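# Unpeg postcards, stack them on the mat, box clothespins

## Task

Remove every postcard from the line and lay them in a flat stack on the mat, and place all the clothespins inside the box.

## Robot and tools

Robot: two arms, left_arm and right_arm, each with a parallel two-finger gripper and a wrist camera. Scene frame: origin at table-top height, halfway between the nominal arm bases; +x points out over the table, +z up, and left_arm sits on the +y side. Arm names do not match image sides. Measured bases: left_arm at (-0.033, +0.272, 0) m, right_arm at (+0.027, -0.361, 0) m, both yawed by about 2 degrees. The fingers extend along the gripper's +z axis and close along its y axis. end_effector_position is the spot between the finger pads, roughly 1 cm behind the tips.

Cameras: cam_high, cam_low, cam_left_wrist, cam_right_wrist, each 896x504 pixels. A camera stand is behind the arms.

execute_actions(actions, cameras): actions is a list of actions. Each action is a table of up to 15 rows, one row per 1/30 s step; if shorter, its final row repeats until 15 steps. Every row holds 14 numbers in [-1, 1]: left_arm dx, dy, dz, rx, ry, rz, opening, then the same seven for right_arm. Both arms always appear. dx to rz are offsets, not poses: measured from that arm's Hand target as it stood when the action began, along that Hand target's own axes, and every row counts from that same start rather than the previous row. Sending an offset twice therefore moves twice. Scale: 1.0 equals 0.6 m for dx/dy/dz or 180 degrees for rotation; rx, ry, rz form a single rotation vector. Six zeros re-request the current Hand target. opening is absolute: +1 fully open (0.093 m), -1 closed. Images are returned only for an empty actions list or when cameras names them (["all"] for every one, [] for none).

move(target, speed, blend, opening_speed, grip_force, blocking, cameras): target is one 14-number row laid out as above, or a list of up to 15 such rows; every row is an offset from the Hand targets at the call's start, not from the previous row. Each gripper travels in a straight line, without avoiding obstacles or the other arm, for at most 10 s in total. speed: m/s, 0.002 to 2.9 (default 0.25), one value or one per row; turning is capped at twice that in rad/s. blend: corner rounding in metres for lists, 0 means stop at each point. opening_speed: rate of finger command change per second on the -1..+1 scale, at least 0.2. grip_force: newtons per pad, 10 to 50, one value or one per arm; it persists, and lower values close slowly. blocking=false returns after about 0.5 s while motion continues. The result adds a move: line with the ending (done, off_target, moving, held, fault) and limits (paced = pose clipped, held = steps withheld). Faster moves lag and overshoot more and strike harder.

wait(seconds 0 to 10) lets time pass with commands held. stop brakes a running move. zoom_image(camera, region [x0, y0, x1, y1], at most 504 by 504 px) enlarges part of the newest image of that camera. read_manual gives only licence text. finished_scene(scene 1 or 2) closes the current scene irreversibly; call it only when the postcards lie stacked and the pins sit in the box with no robot help.

Results: end_effector_position (m) and end_effector_quat_wxyz in the scene frame; Hand target (the commanded pose after clipping, base for next offsets); Tool commands; grip_measured per gripper (+1 open, -1 closed); Joint positions, whose last entry is the finger opening in m; Joint velocities (omitted when all are noise); Joint torques; motor temperatures. Positions may be off by a few cm, more at long reach.

Gripping: pads meet near a reading of -0.94; each millimetre of object width adds about 0.0208. Readings may be up to 0.02 too open. For a firm grip on a rigid item, command at least 0.24 below its width reading; thin cards may need lower. Keep sending that number to hold; send well above the width reading to release. A sudden big close squeezes very hard briefly.

Control quirks: orientation commands are clipped to 40 degrees from the measured orientation per step. Grippers often stop short or sag and tilt; check after each move and send the missing offset. Small moves may go sideways or not happen. Steer paths around an arm's own base, and beware wrist near the first joint's axis. To end a push against something, command back past the gripper.

Avoid: arms touching each other or one gripper closing on the other's fingers; fast impacts on the table or fixtures; dropping or releasing moving parts; anything falling or being left off the table; strain on the wrist camera cables. Holding loads, reaching far or pushing at unreachable poses heats motors: MOTOR HOT appears at 75 °C, at 90 °C that arm folds and idles, at 100 °C it collapses. Loose objects may occasionally get nudged by outside pushes.

Each tool is called after "Call:" in YAML: its name, and indented under it one key for each argument.

## Session

Call:
execute_actions:
  actions: []

Scene clock: 0.00 s.
left_arm: end_effector_position=(+0.3511, +0.2557, +0.1200) grip_measured=+1.000 end_effector_quat_wxyz=(+0.642, +0.041, +0.765, -0.018) | right_arm: end_effector_position=(+0.3902, -0.3887, +0.1062) grip_measured=+1.000 end_effector_quat_wxyz=(+0.640, +0.113, +0.757, -0.057)
Joint positions: left_arm=[-0.045 1.55 0.289 1.085 0.067 0.037 0.093] | right_arm=[0.023 1.582 0.206 1.195 0.289 0.112 0.093]
Joint velocities: within noise
Joint torques (N m): no reading
Motor temperatures (°C): left_arm=[35 42 40 42 32 32 32] | right_arm=[33 42 38 42 31 30 31]
Heat: left arm: 42 °C; right arm: 42 °C.
Hand target: left_arm +0.3525, +0.2558, +0.1231; +0.645, +0.041, +0.763, -0.018 | right_arm +0.3919, -0.3885, +0.1103; +0.645, +0.114, +0.753, -0.055
Tool commands: left_gripper/opening=+1.0 right_gripper/opening=+1.0

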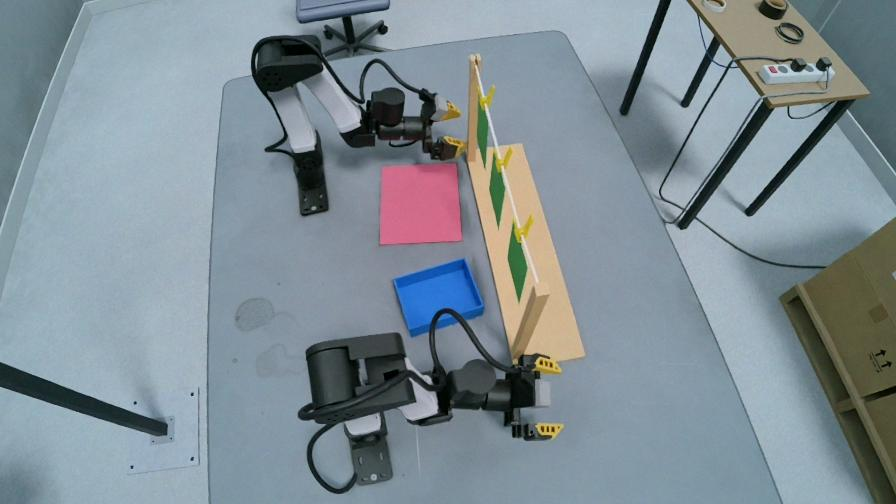

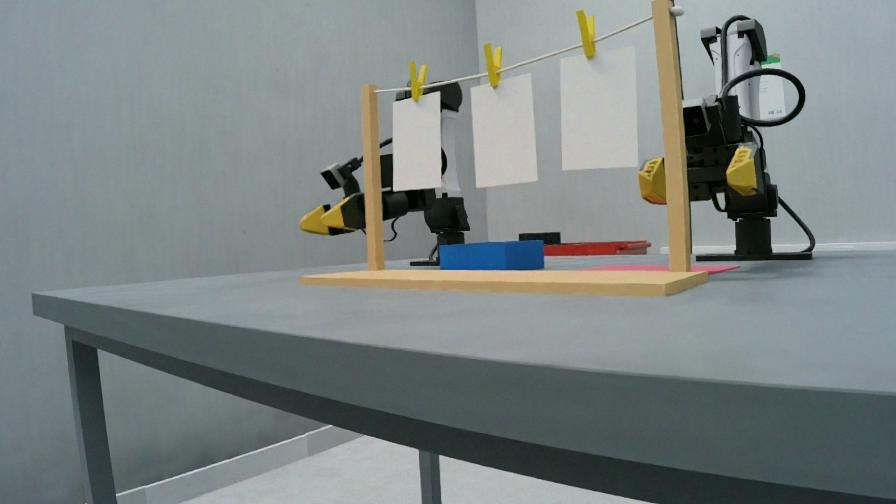

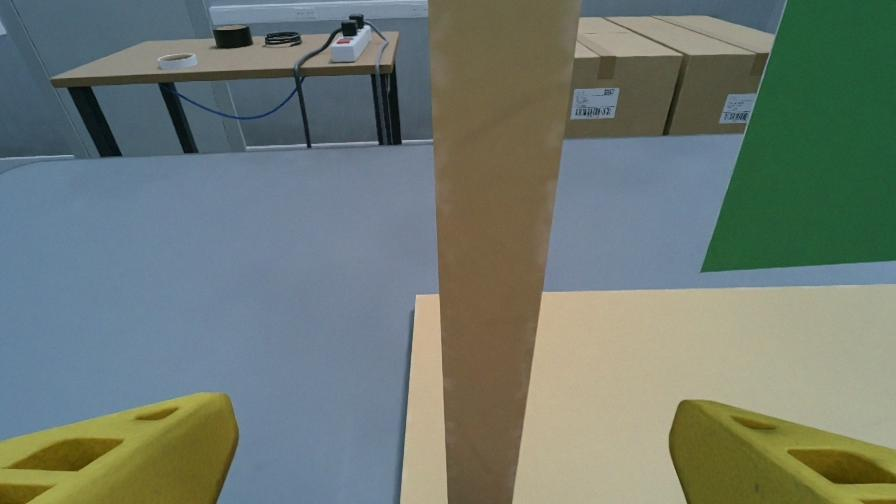

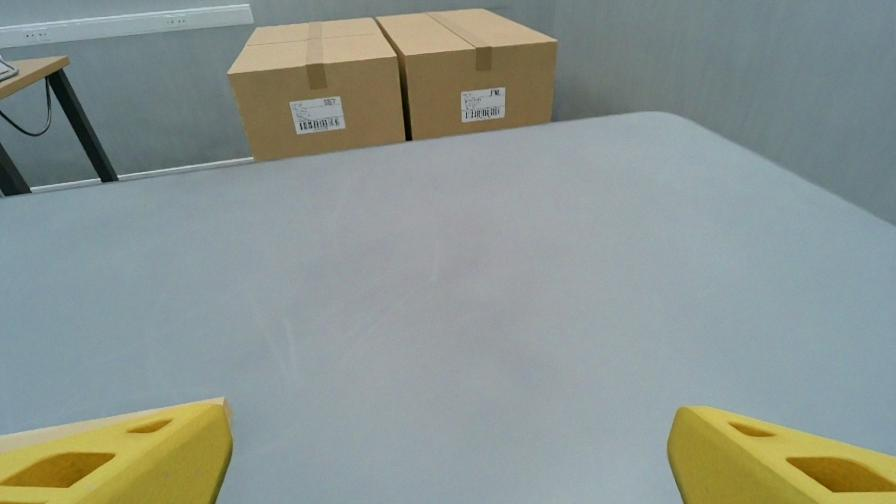

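Call:
zoom_image:
  camera: "cam_high"
  region: [360, 40, 610, 380]

Call:
zoom_image:
  camera: "cam_low"
  region: [340, 0, 720, 300]

Scaled by 1.482.

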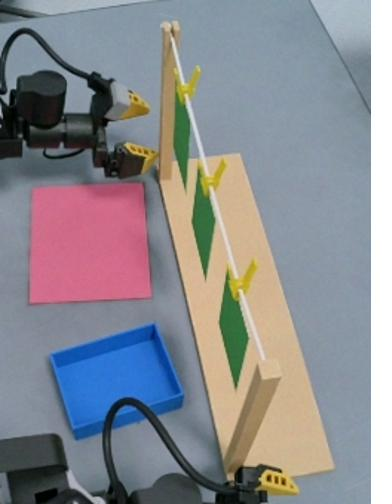

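Scaled by 1.326.

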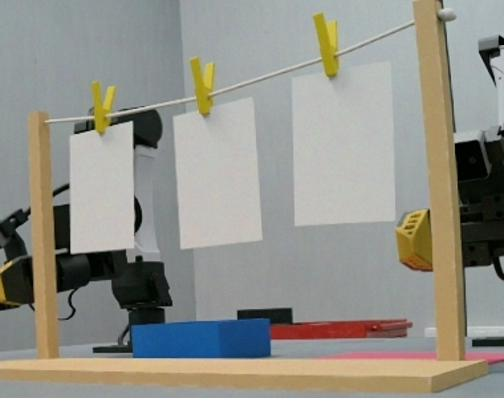

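Call:
move:
  target:
    - [-0.0135,-0.017,-0.222,0,0,0,1,-0.054,-0.1,-0.225,0,0,0,1]
    - [-0.295,-0.187,-0.254,0,0,0,1,-0.305,0.03,-0.295,-0.164,0.011,-0.027,1]
  blend: [0.03,0]
  cameras: ["all"]

Scene clock: 41.30 s.
left_arm: end_effector_position=(+0.2229, +0.1487, +0.3101) grip_measured=+1.000 end_effector_quat_wxyz=(+0.640, +0.054, +0.767, -0.009) | right_arm: end_effector_position=(+0.2533, -0.3506, +0.3093) grip_measured=+1.000 end_effector_quat_wxyz=(+0.630, -0.073, +0.764, +0.116)
Joint positions: left_arm=[-0.908 0.752 0.774 -0.279 -0.775 -0.126 0.093] | right_arm=[-0.513 0.467 0.746 -0.524 -0.74 -0.08 0.093]
Joint torques (N m): left_arm=[-0.28 -0.05 10.69 2.14 -0.11 -0.26] | right_arm=[-0.87 2.13 7.8 2.57 -0.44 -0.13]
Motor temperatures (°C): left_arm=[34 44 43 51 31 32 32] | right_arm=[33 42 39 46 31 29 30]
Heat: left arm: 51 °C; right arm: 46 °C.
Hand target: left_arm +0.2225, +0.1492, +0.3202; +0.645, +0.040, +0.763, -0.017 | right_arm +0.2523, -0.3487, +0.3203; +0.637, -0.085, +0.758, +0.113
Off the commanded pose: left_arm 0.010 m, 2 deg | right_arm 0.011 m, 2 deg.
move: off_target (right_arm)

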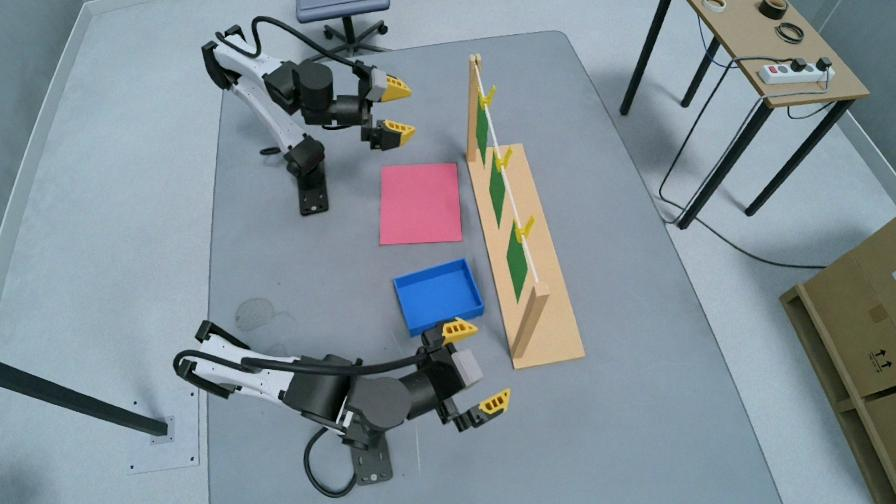

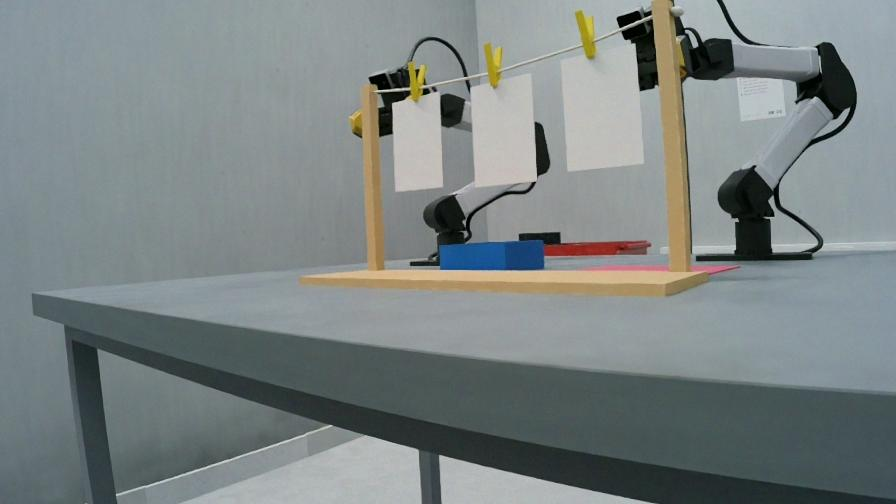

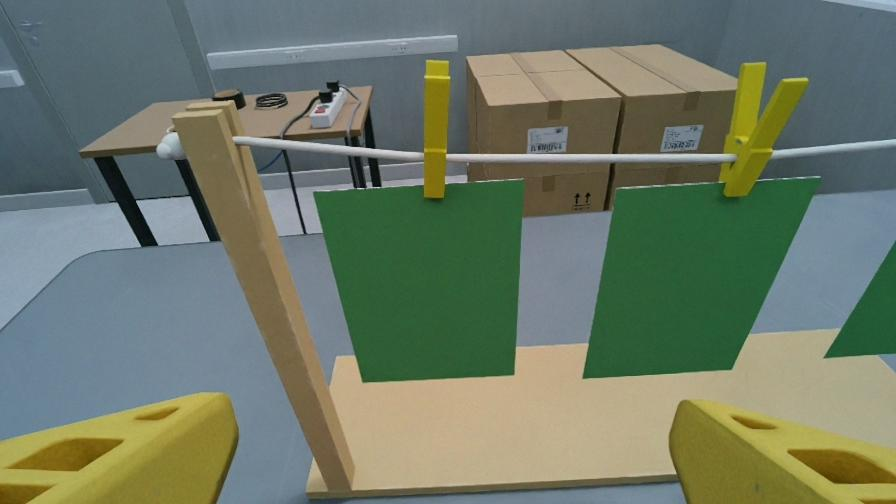

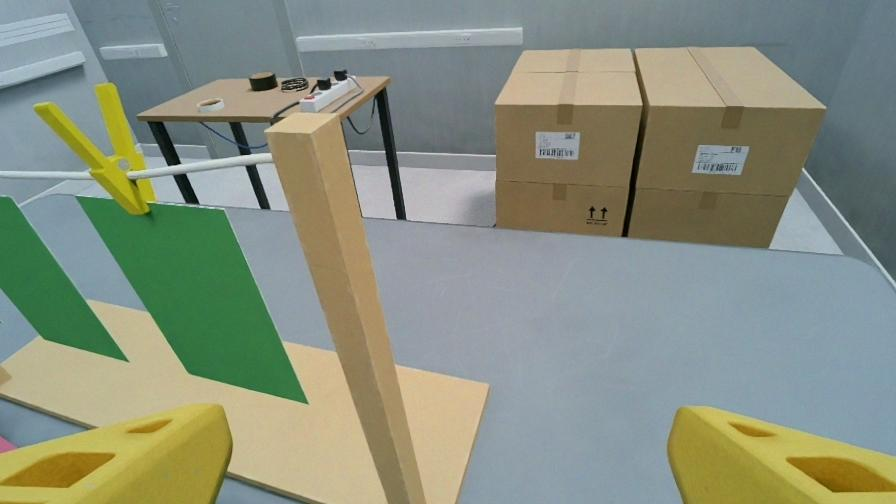

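Call:
move:
  target: [0.1797,-0.3418,0.1853,0.2488,-0.054,0.0131,-0.44,-0.1028,0.1818,0.0293,-0.3603,0.112,-0.1478,1]
  cameras: ["all"]

Scene clock: 82.97 s.
left_arm: end_effector_position=(+0.2909, -0.0575, +0.1827) grip_measured=-0.438 end_effector_quat_wxyz=(+0.631, +0.295, +0.652, -0.300) | right_arm: end_effector_position=(+0.2501, -0.2402, +0.3802) grip_measured=+1.000 end_effector_quat_wxyz=(+0.449, -0.519, +0.667, +0.290)
Joint positions: left_arm=[-0.783 1.69 0.614 1.051 0.117 -0.017 0.024] | right_arm=[-0.165 1.283 1.698 -1.581 -1.085 -1.208 0.093]
Joint torques (N m): left_arm=[0.73 -5.27 8.8 2.55 0.13 0.18] | right_arm=[0.29 -1.84 6.31 1.22 -0.69 -0.17]
Motor temperatures (°C): left_arm=[34 41 48 54 31 31 32] | right_arm=[33 41 44 46 31 29 30]
Heat: left arm: 54 °C; right arm: 46 °C.
Hand target: left_arm +0.2965, -0.0597, +0.1901; +0.642, +0.297, +0.642, -0.297 | right_arm +0.2499, -0.2400, +0.3851; +0.368, -0.588, +0.636, +0.339
Off the commanded pose: left_arm 0.010 m, 2 deg | right_arm 0.005 m, 14 deg.
joint sent to its limit (right arm) — joint 4 (wrist pitch), lower limit. The joint targets are off in orientation, not in position.
move: off_target (right_arm)

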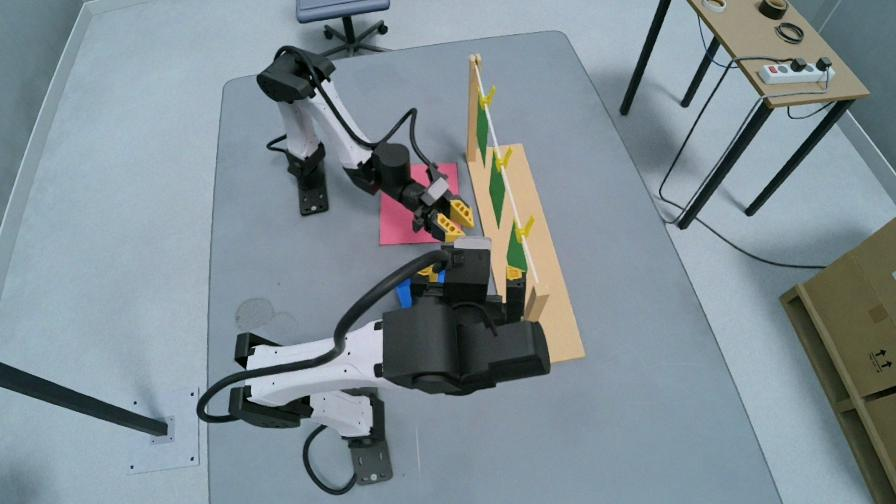

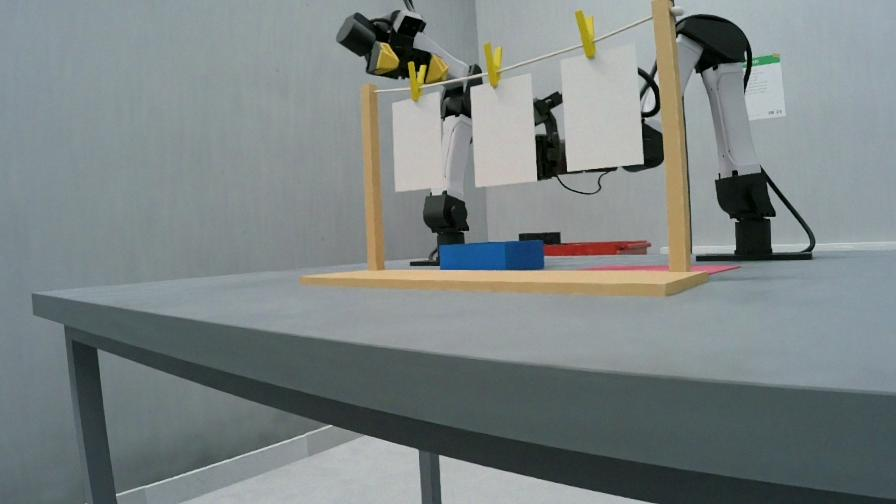

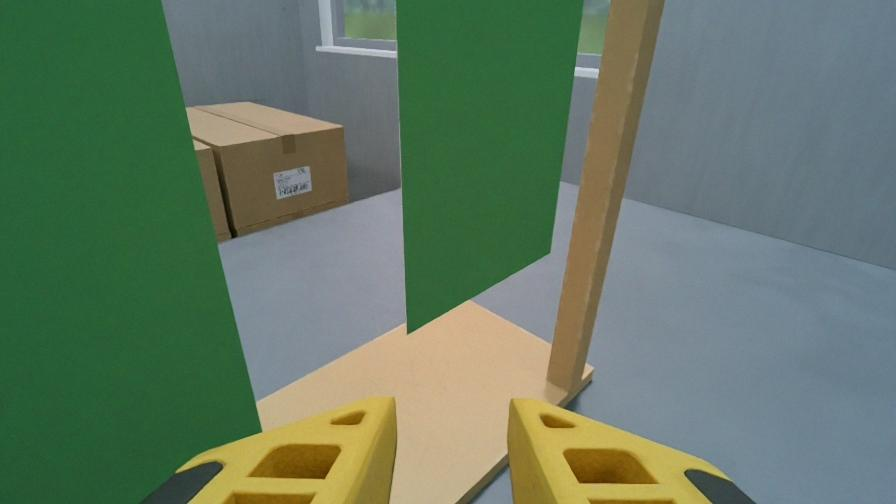

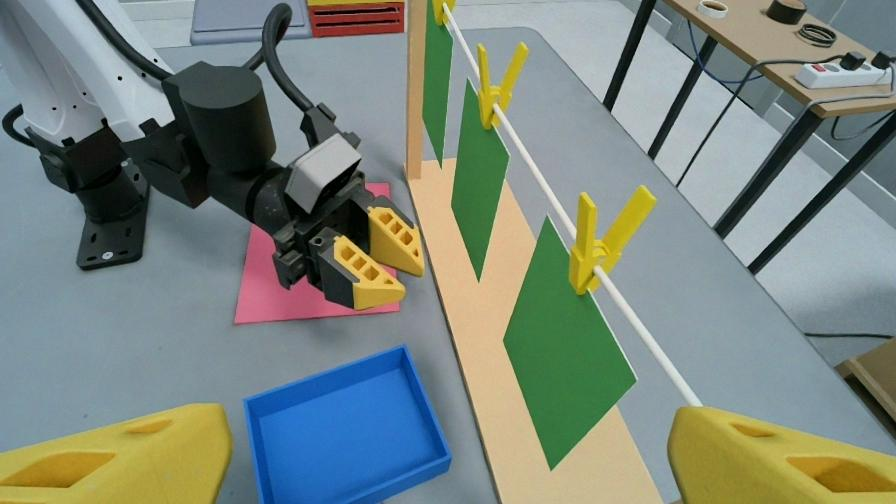

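Call:
move:
  target: [-0.0115,0.0092,0.1598,0,0,0,-0.44,-0.0712,-0.15,0.1133,0,0,0,1]
  speed: 0.1
  cameras: ["all"]

Scene clock: 131.40 s.
left_arm: end_effector_position=(+0.3596, -0.1247, +0.1949) grip_measured=-0.438 end_effector_quat_wxyz=(+0.637, +0.294, +0.645, -0.304) | right_arm: end_effector_position=(+0.3466, -0.1681, +0.3838) grip_measured=+1.000 end_effector_quat_wxyz=(+0.380, -0.574, +0.641, +0.339)
Joint positions: left_arm=[-0.786 1.969 1.038 0.926 0.118 -0.017 0.024] | right_arm=[0.118 1.802 2.255 -1.58 -1.01 -1.061 0.093]
Joint torques (N m): left_arm=[-0.16 -7.9 9.51 2.41 0.02 0.13] | right_arm=[0.17 -6.12 6.22 1.33 -0.64 -0.01]
Motor temperatures (°C): left_arm=[34 44 51 59 30 31 31] | right_arm=[33 41 42 41 31 29 30]
Heat: left arm: 59 °C; right arm: 42 °C.
Hand target: left_arm +0.3629, -0.1292, +0.1971; +0.642, +0.297, +0.642, -0.297 | right_arm +0.3459, -0.1671, +0.3883; +0.368, -0.588, +0.636, +0.339
Off the commanded pose: left_arm 0.006 m, 1 deg | right_arm 0.005 m, 2 deg.
joint sent to its limit (right arm) — joint 4 (wrist pitch), lower limit. The joint targets still meet the commanded pose.
move: done

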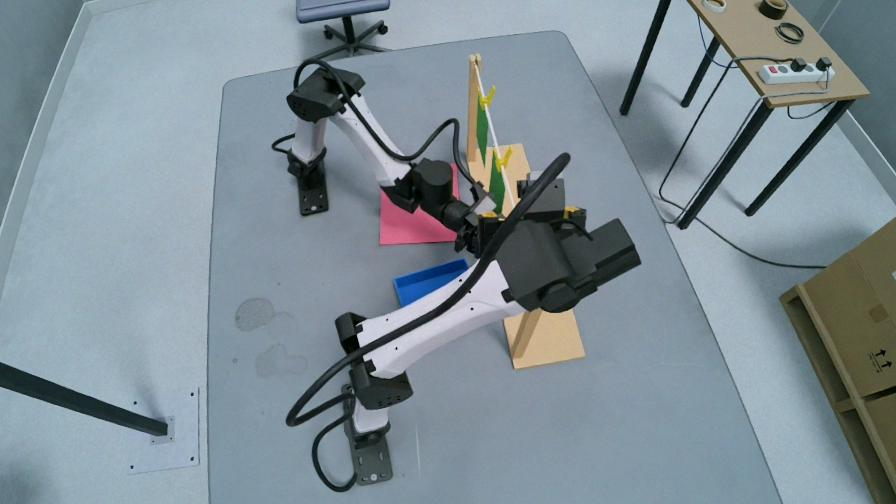

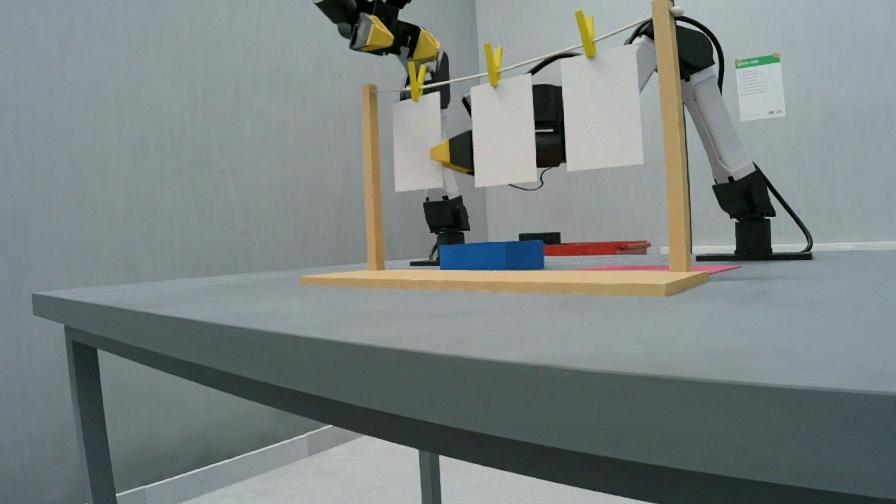

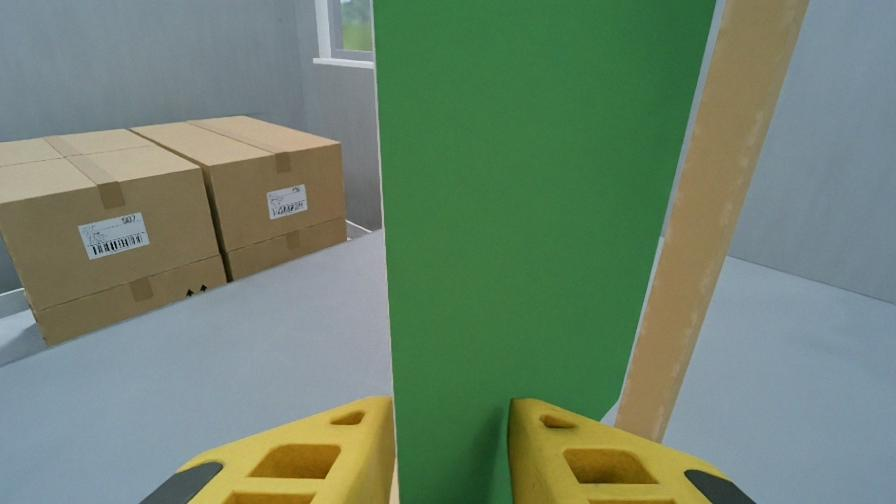

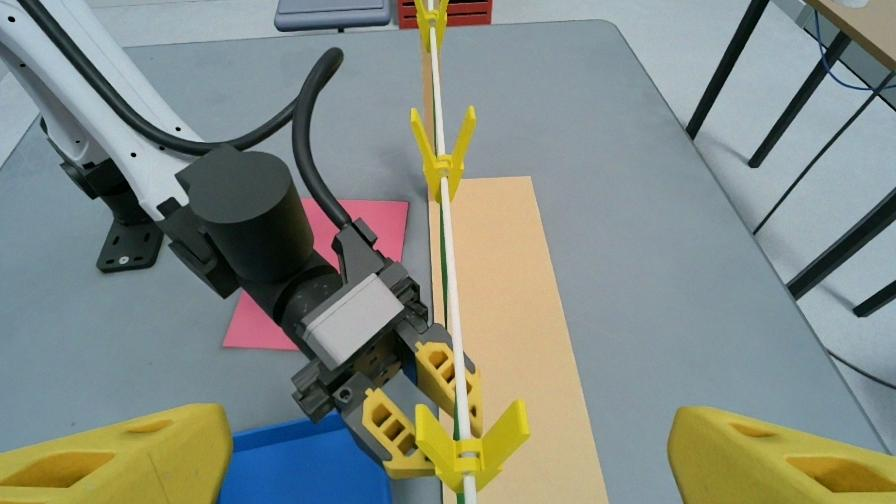

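Call:
move:
  target: [0,0,0,0.094,0,0,-0.69,0.0458,-0.012,0.0567,0,0,0,1]
  speed: 0.1
  cameras: ["all"]

Scene clock: 177.53 s.
left_arm: end_effector_position=(+0.3579, -0.1272, +0.1947) grip_measured=-0.688 end_effector_quat_wxyz=(+0.586, +0.383, +0.597, -0.392) | right_arm: end_effector_position=(+0.3592, -0.1530, +0.3408) grip_measured=+1.000 end_effector_quat_wxyz=(+0.357, -0.581, +0.644, +0.348)
Joint positions: left_arm=[-0.679 2.015 1.11 0.899 0.512 -0.017 0.012] | right_arm=[0.159 1.794 2.062 -1.427 -0.989 -1.052 0.093]
Joint torques (N m): left_arm=[0.69 -8.16 9.68 2.33 0.16 0.11] | right_arm=[0.29 -8.94 4.04 1.52 -0.65 -0.01]
Motor temperatures (°C): left_arm=[33 49 52 55 30 31 31] | right_arm=[33 45 42 40 31 29 30]
Heat: left arm: 55 °C; right arm: 45 °C.
Hand target: left_arm +0.3629, -0.1292, +0.1968; +0.591, +0.388, +0.591, -0.388 | right_arm +0.3544, -0.1520, +0.3475; +0.368, -0.588, +0.636, +0.339
Off the commanded pose: left_arm 0.006 m, 1 deg | right_arm 0.008 m, 2 deg.
move: done

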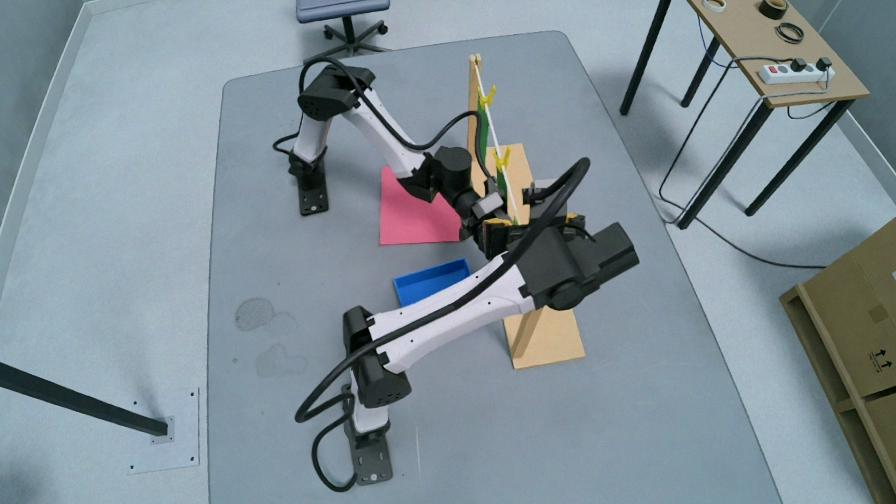

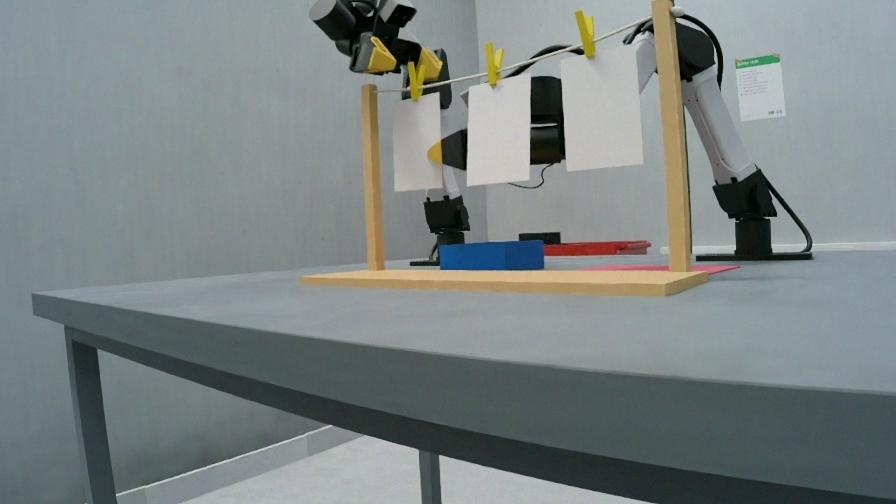

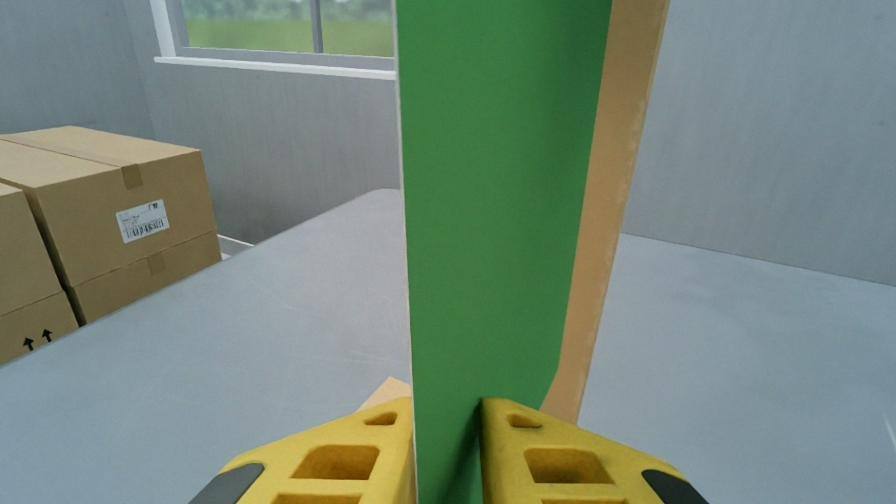

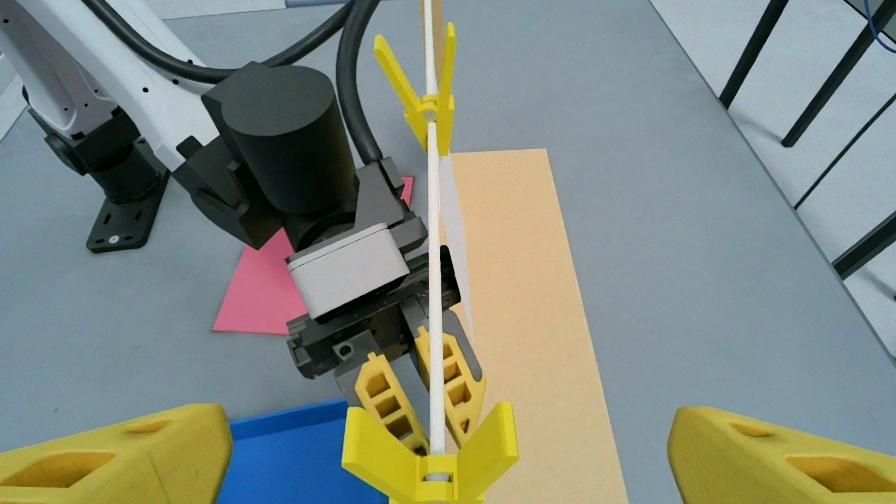

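Call:
move:
  target: [0,0,0,0.0556,0,0,-0.8,-0.0085,0.0058,-0.0053,0,0,0,1]
  speed: 0.08
  grip_force: [10, 50]
  cameras: ["all"]

Scene clock: 199.23 s.
left_arm: end_effector_position=(+0.3575, -0.1282, +0.1954) grip_measured=-0.798 end_effector_quat_wxyz=(+0.550, +0.433, +0.561, -0.443) | right_arm: end_effector_position=(+0.3593, -0.1530, +0.3407) grip_measured=+1.000 end_effector_quat_wxyz=(+0.356, -0.579, +0.645, +0.348)
Joint positions: left_arm=[-0.624 2.068 1.196 0.867 0.743 -0.017 0.007] | right_arm=[0.159 1.794 2.062 -1.426 -0.988 -1.046 0.093]
Joint torques (N m): left_arm=[0.72 -8.9 9.68 2.14 0.22 0.22] | right_arm=[0.51 -9.17 5.76 1.29 -0.65 -0.01]
Motor temperatures (°C): left_arm=[33 50 53 55 30 30 31] | right_arm=[33 45 39 39 31 29 30]
Heat: left arm: 55 °C; right arm: 45 °C.
Hand target: left_arm +0.3629, -0.1292, +0.1971; +0.555, +0.438, +0.555, -0.438 | right_arm +0.3510, -0.1519, +0.3535; +0.368, -0.588, +0.636, +0.339
Off the commanded pose: left_arm 0.006 m, 1 deg | right_arm 0.015 m, 2 deg.
grip_force (N): 10, 50
move: off_target (right_arm)

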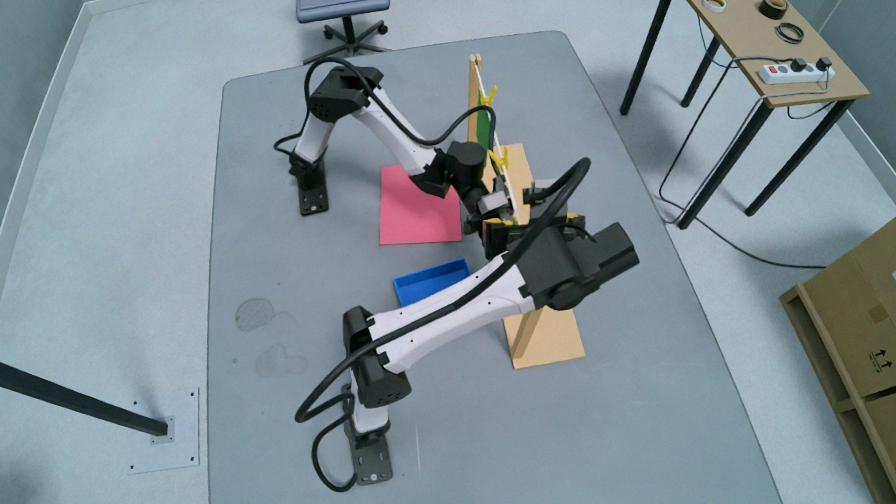

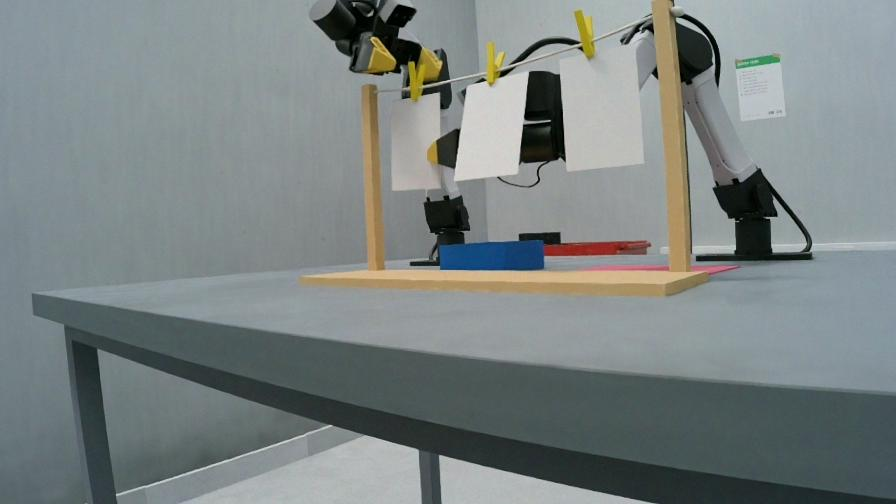

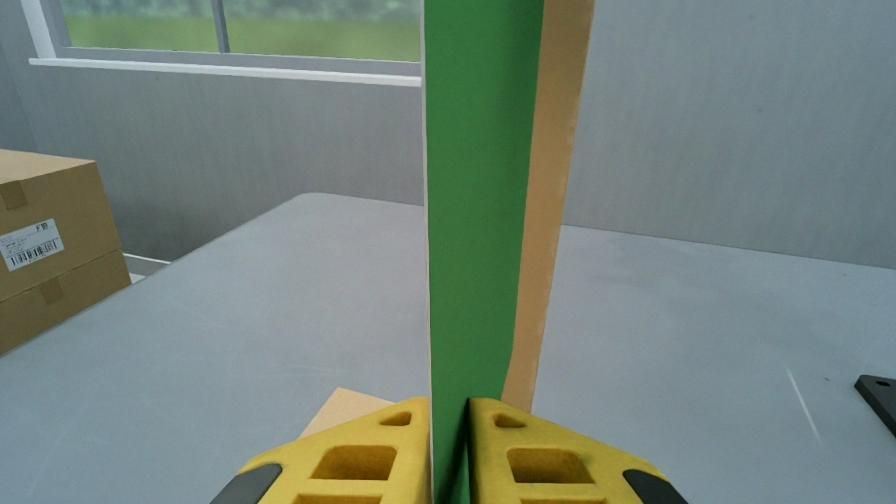

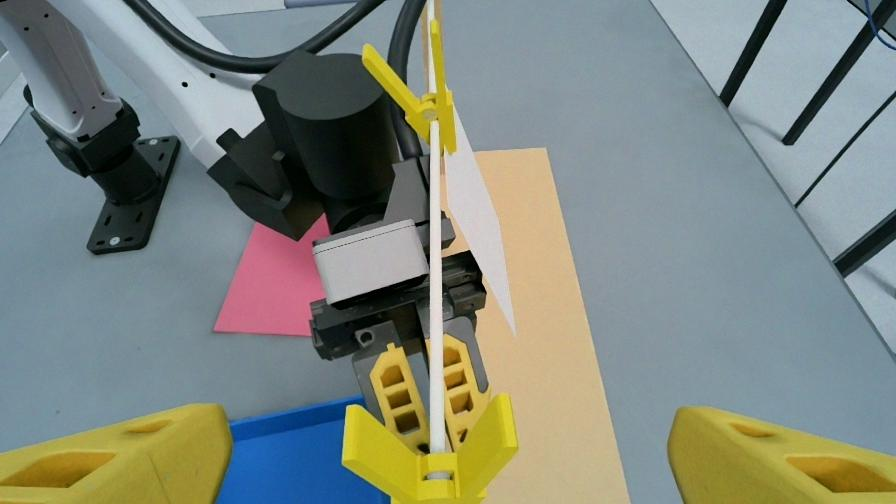

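Call:
move:
  target: [0,0,0,0,0,0,-1,-0.002,0.004,-0.004,0,0,0,1]
  speed: 0.08
  cameras: ["all"]

Scene clock: 205.80 s.
left_arm: end_effector_position=(+0.3570, -0.1283, +0.1954) grip_measured=-0.943 end_effector_quat_wxyz=(+0.549, +0.434, +0.560, -0.443) | right_arm: end_effector_position=(+0.3557, -0.1537, +0.3428) grip_measured=+1.000 end_effector_quat_wxyz=(+0.355, -0.579, +0.646, +0.349)
Joint positions: left_arm=[-0.624 2.068 1.196 0.867 0.746 -0.017 0] | right_arm=[0.159 1.786 2.062 -1.438 -0.988 -1.046 0.093]
Joint torques (N m): left_arm=[0.77 -8.66 9.65 2.21 0.2 0.08] | right_arm=[0.29 -8.83 6.11 1.26 -0.66 -0.05]
Motor temperatures (°C): left_arm=[33 50 52 56 30 30 31] | right_arm=[33 46 39 39 31 29 30]
Heat: left arm: 56 °C; right arm: 46 °C.
Hand target: left_arm +0.3629, -0.1292, +0.1971; +0.555, +0.438, +0.555, -0.438 | right_arm +0.3484, -0.1532, +0.3558; +0.368, -0.588, +0.636, +0.339
Off the commanded pose: left_arm 0.006 m, 1 deg | right_arm 0.015 m, 2 deg.
grip_force (N): 10, 50
move: off_target (right_arm)

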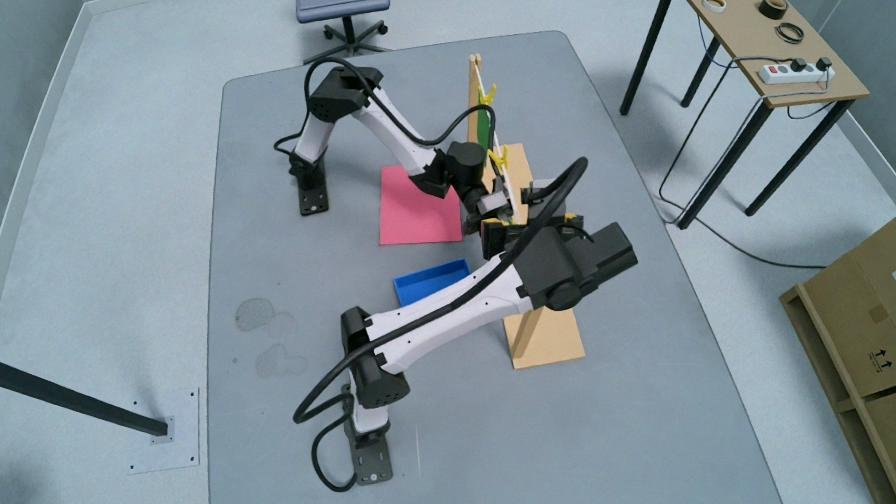

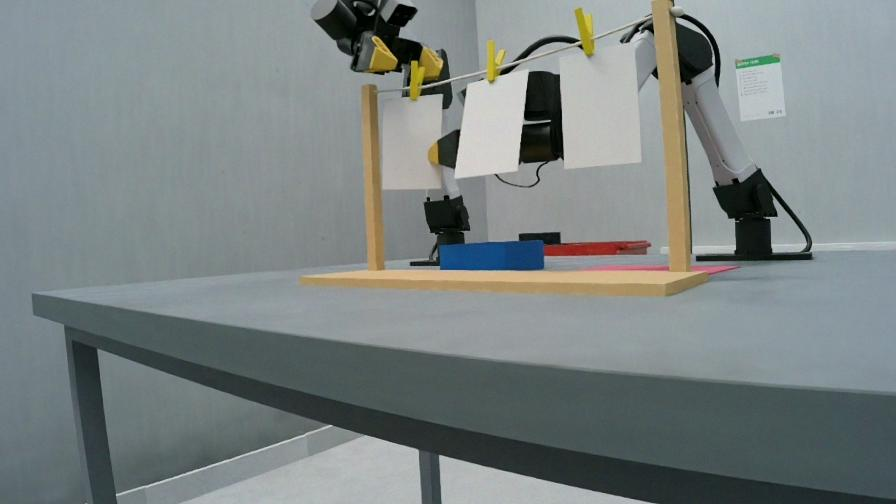

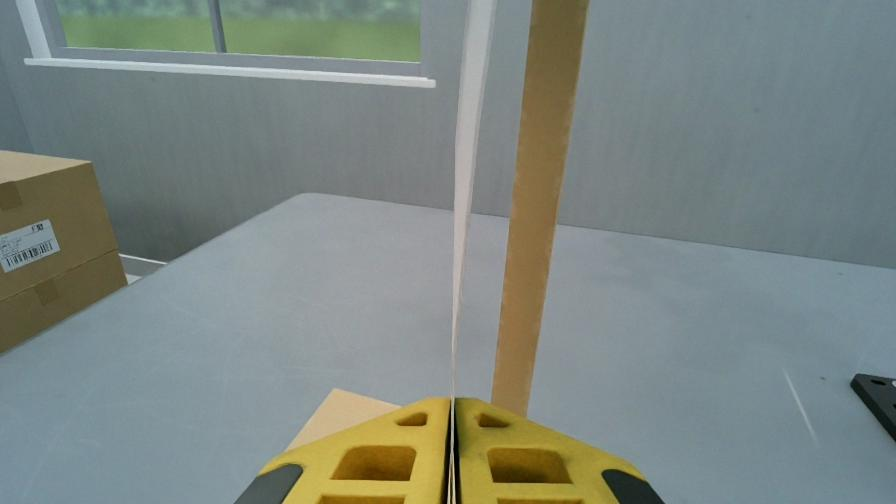

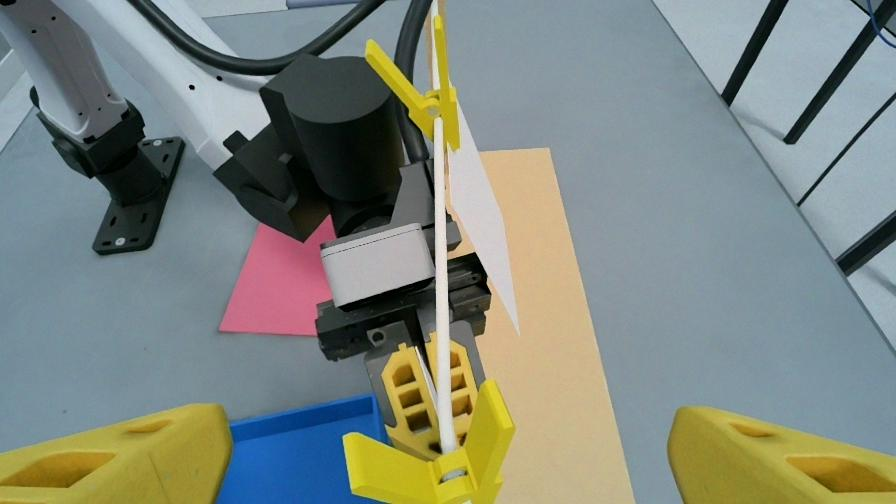

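Call:
move:
  target: [0,0,0,0,0,0,-1,0,0.006,0,0,0,0,1]
  speed: 0.08
  cameras: ["cam_right_wrist"]

Scene clock: 228.37 s.
left_arm: end_effector_position=(+0.3570, -0.1283, +0.1954) grip_measured=-0.951 end_effector_quat_wxyz=(+0.549, +0.434, +0.560, -0.443) | right_arm: end_effector_position=(+0.3511, -0.1536, +0.3488) grip_measured=+1.000 end_effector_quat_wxyz=(+0.361, -0.582, +0.642, +0.345)
Joint positions: left_arm=[-0.624 2.068 1.196 0.867 0.746 -0.017 0] | right_arm=[0.162 1.769 2.062 -1.438 -0.987 -1.045 0.093]
Joint torques (N m): left_arm=[0.77 -8.85 9.54 2.19 0.17 0.16] | right_arm=[0.29 -8.51 4.67 1.37 -0.64 0]
Motor temperatures (°C): left_arm=[33 49 51 58 30 30 31] | right_arm=[33 49 39 39 31 29 30]
Heat: left arm: 58 °C; right arm: 49 °C.
Hand target: left_arm +0.3629, -0.1292, +0.1971; +0.555, +0.438, +0.555, -0.438 | right_arm +0.3448, -0.1529, +0.3558; +0.368, -0.588, +0.636, +0.339
Off the commanded pose: left_arm 0.006 m, 1 deg | right_arm 0.009 m, 1 deg.
grip_force (N): 10, 50
move: done
Images, in order (width x height): cam_right_wrist 896x504.

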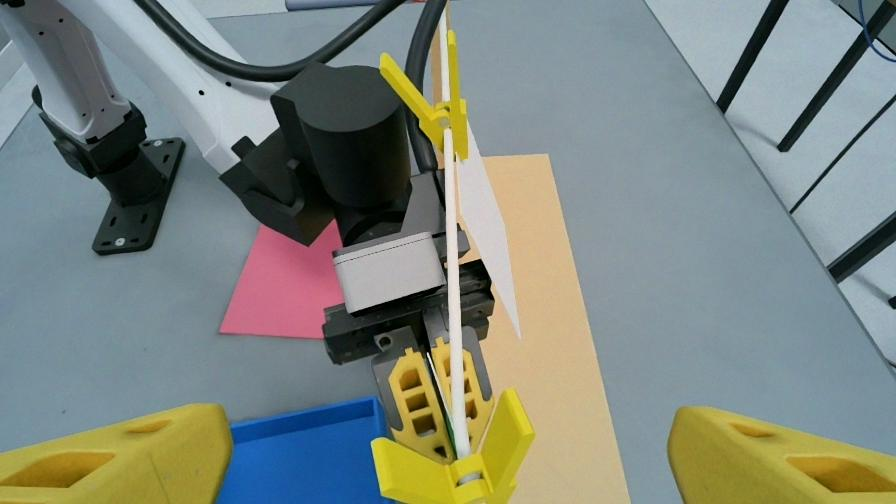

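Call:
move:
  target: [0,0,0,0,0,0,-1,0,0,0,0,0,0,-0.5]
  opening_speed: 0.6
  cameras: ["cam_right_wrist","cam_left_wrist","cam_low"]

Scene clock: 243.37 s.
left_arm: end_effector_position=(+0.3570, -0.1283, +0.1951) grip_measured=-0.951 end_effector_quat_wxyz=(+0.549, +0.434, +0.561, -0.443) | right_arm: end_effector_position=(+0.3511, -0.1536, +0.3488) grip_measured=-0.494 end_effector_quat_wxyz=(+0.360, -0.582, +0.642, +0.345)
Joint positions: left_arm=[-0.624 2.068 1.196 0.865 0.746 -0.017 0] | right_arm=[0.162 1.769 2.062 -1.438 -0.987 -1.045 0.021]
Joint torques (N m): left_arm=[0.91 -8.66 9.74 2.14 0.17 0.1] | right_arm=[0.29 -8.46 4.66 1.37 -0.64 -0.01]
Motor temperatures (°C): left_arm=[33 49 51 58 30 30 31] | right_arm=[33 49 39 39 31 29 30]
Heat: left arm: 58 °C; right arm: 49 °C.
Hand target: left_arm +0.3629, -0.1292, +0.1971; +0.555, +0.438, +0.555, -0.438 | right_arm +0.3448, -0.1529, +0.3558; +0.368, -0.588, +0.636, +0.339
Off the commanded pose: left_arm 0.006 m, 1 deg | right_arm 0.010 m, 1 deg.
grip_force (N): 10, 50
move: done
Images, in order (width x height): cam_low 896x504, cam_left_wrist 896x504, cam_right_wrist 896x504.

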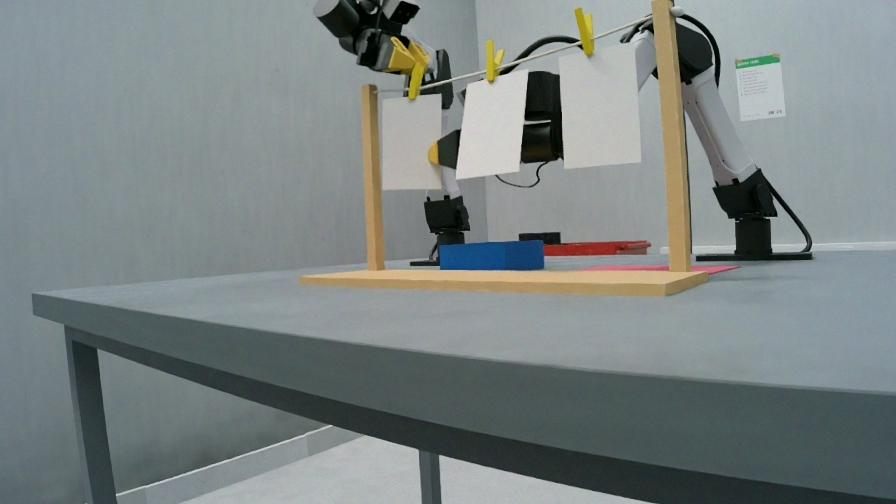

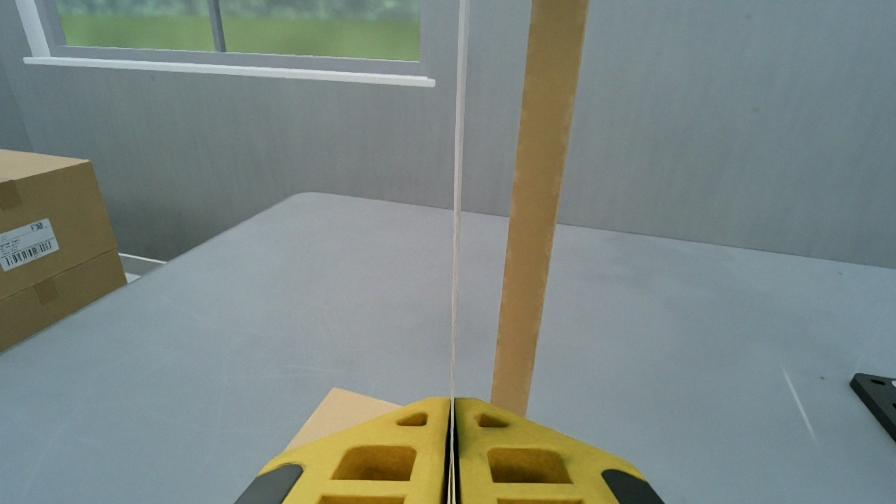

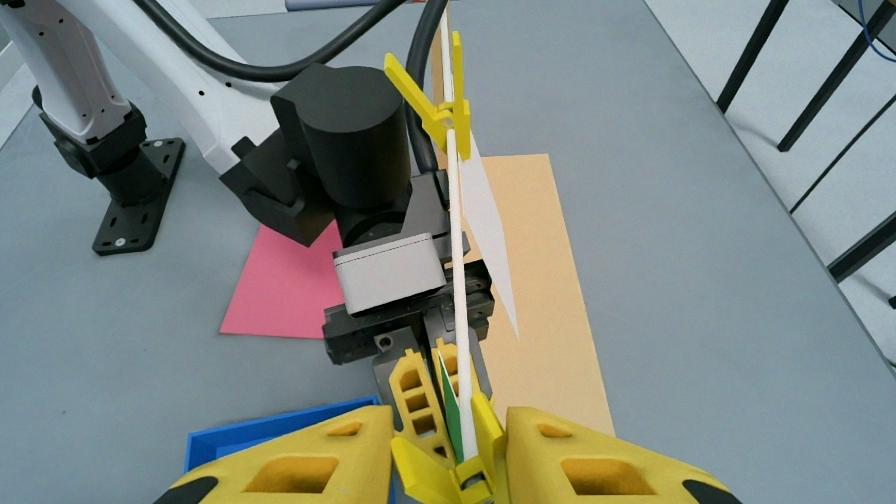

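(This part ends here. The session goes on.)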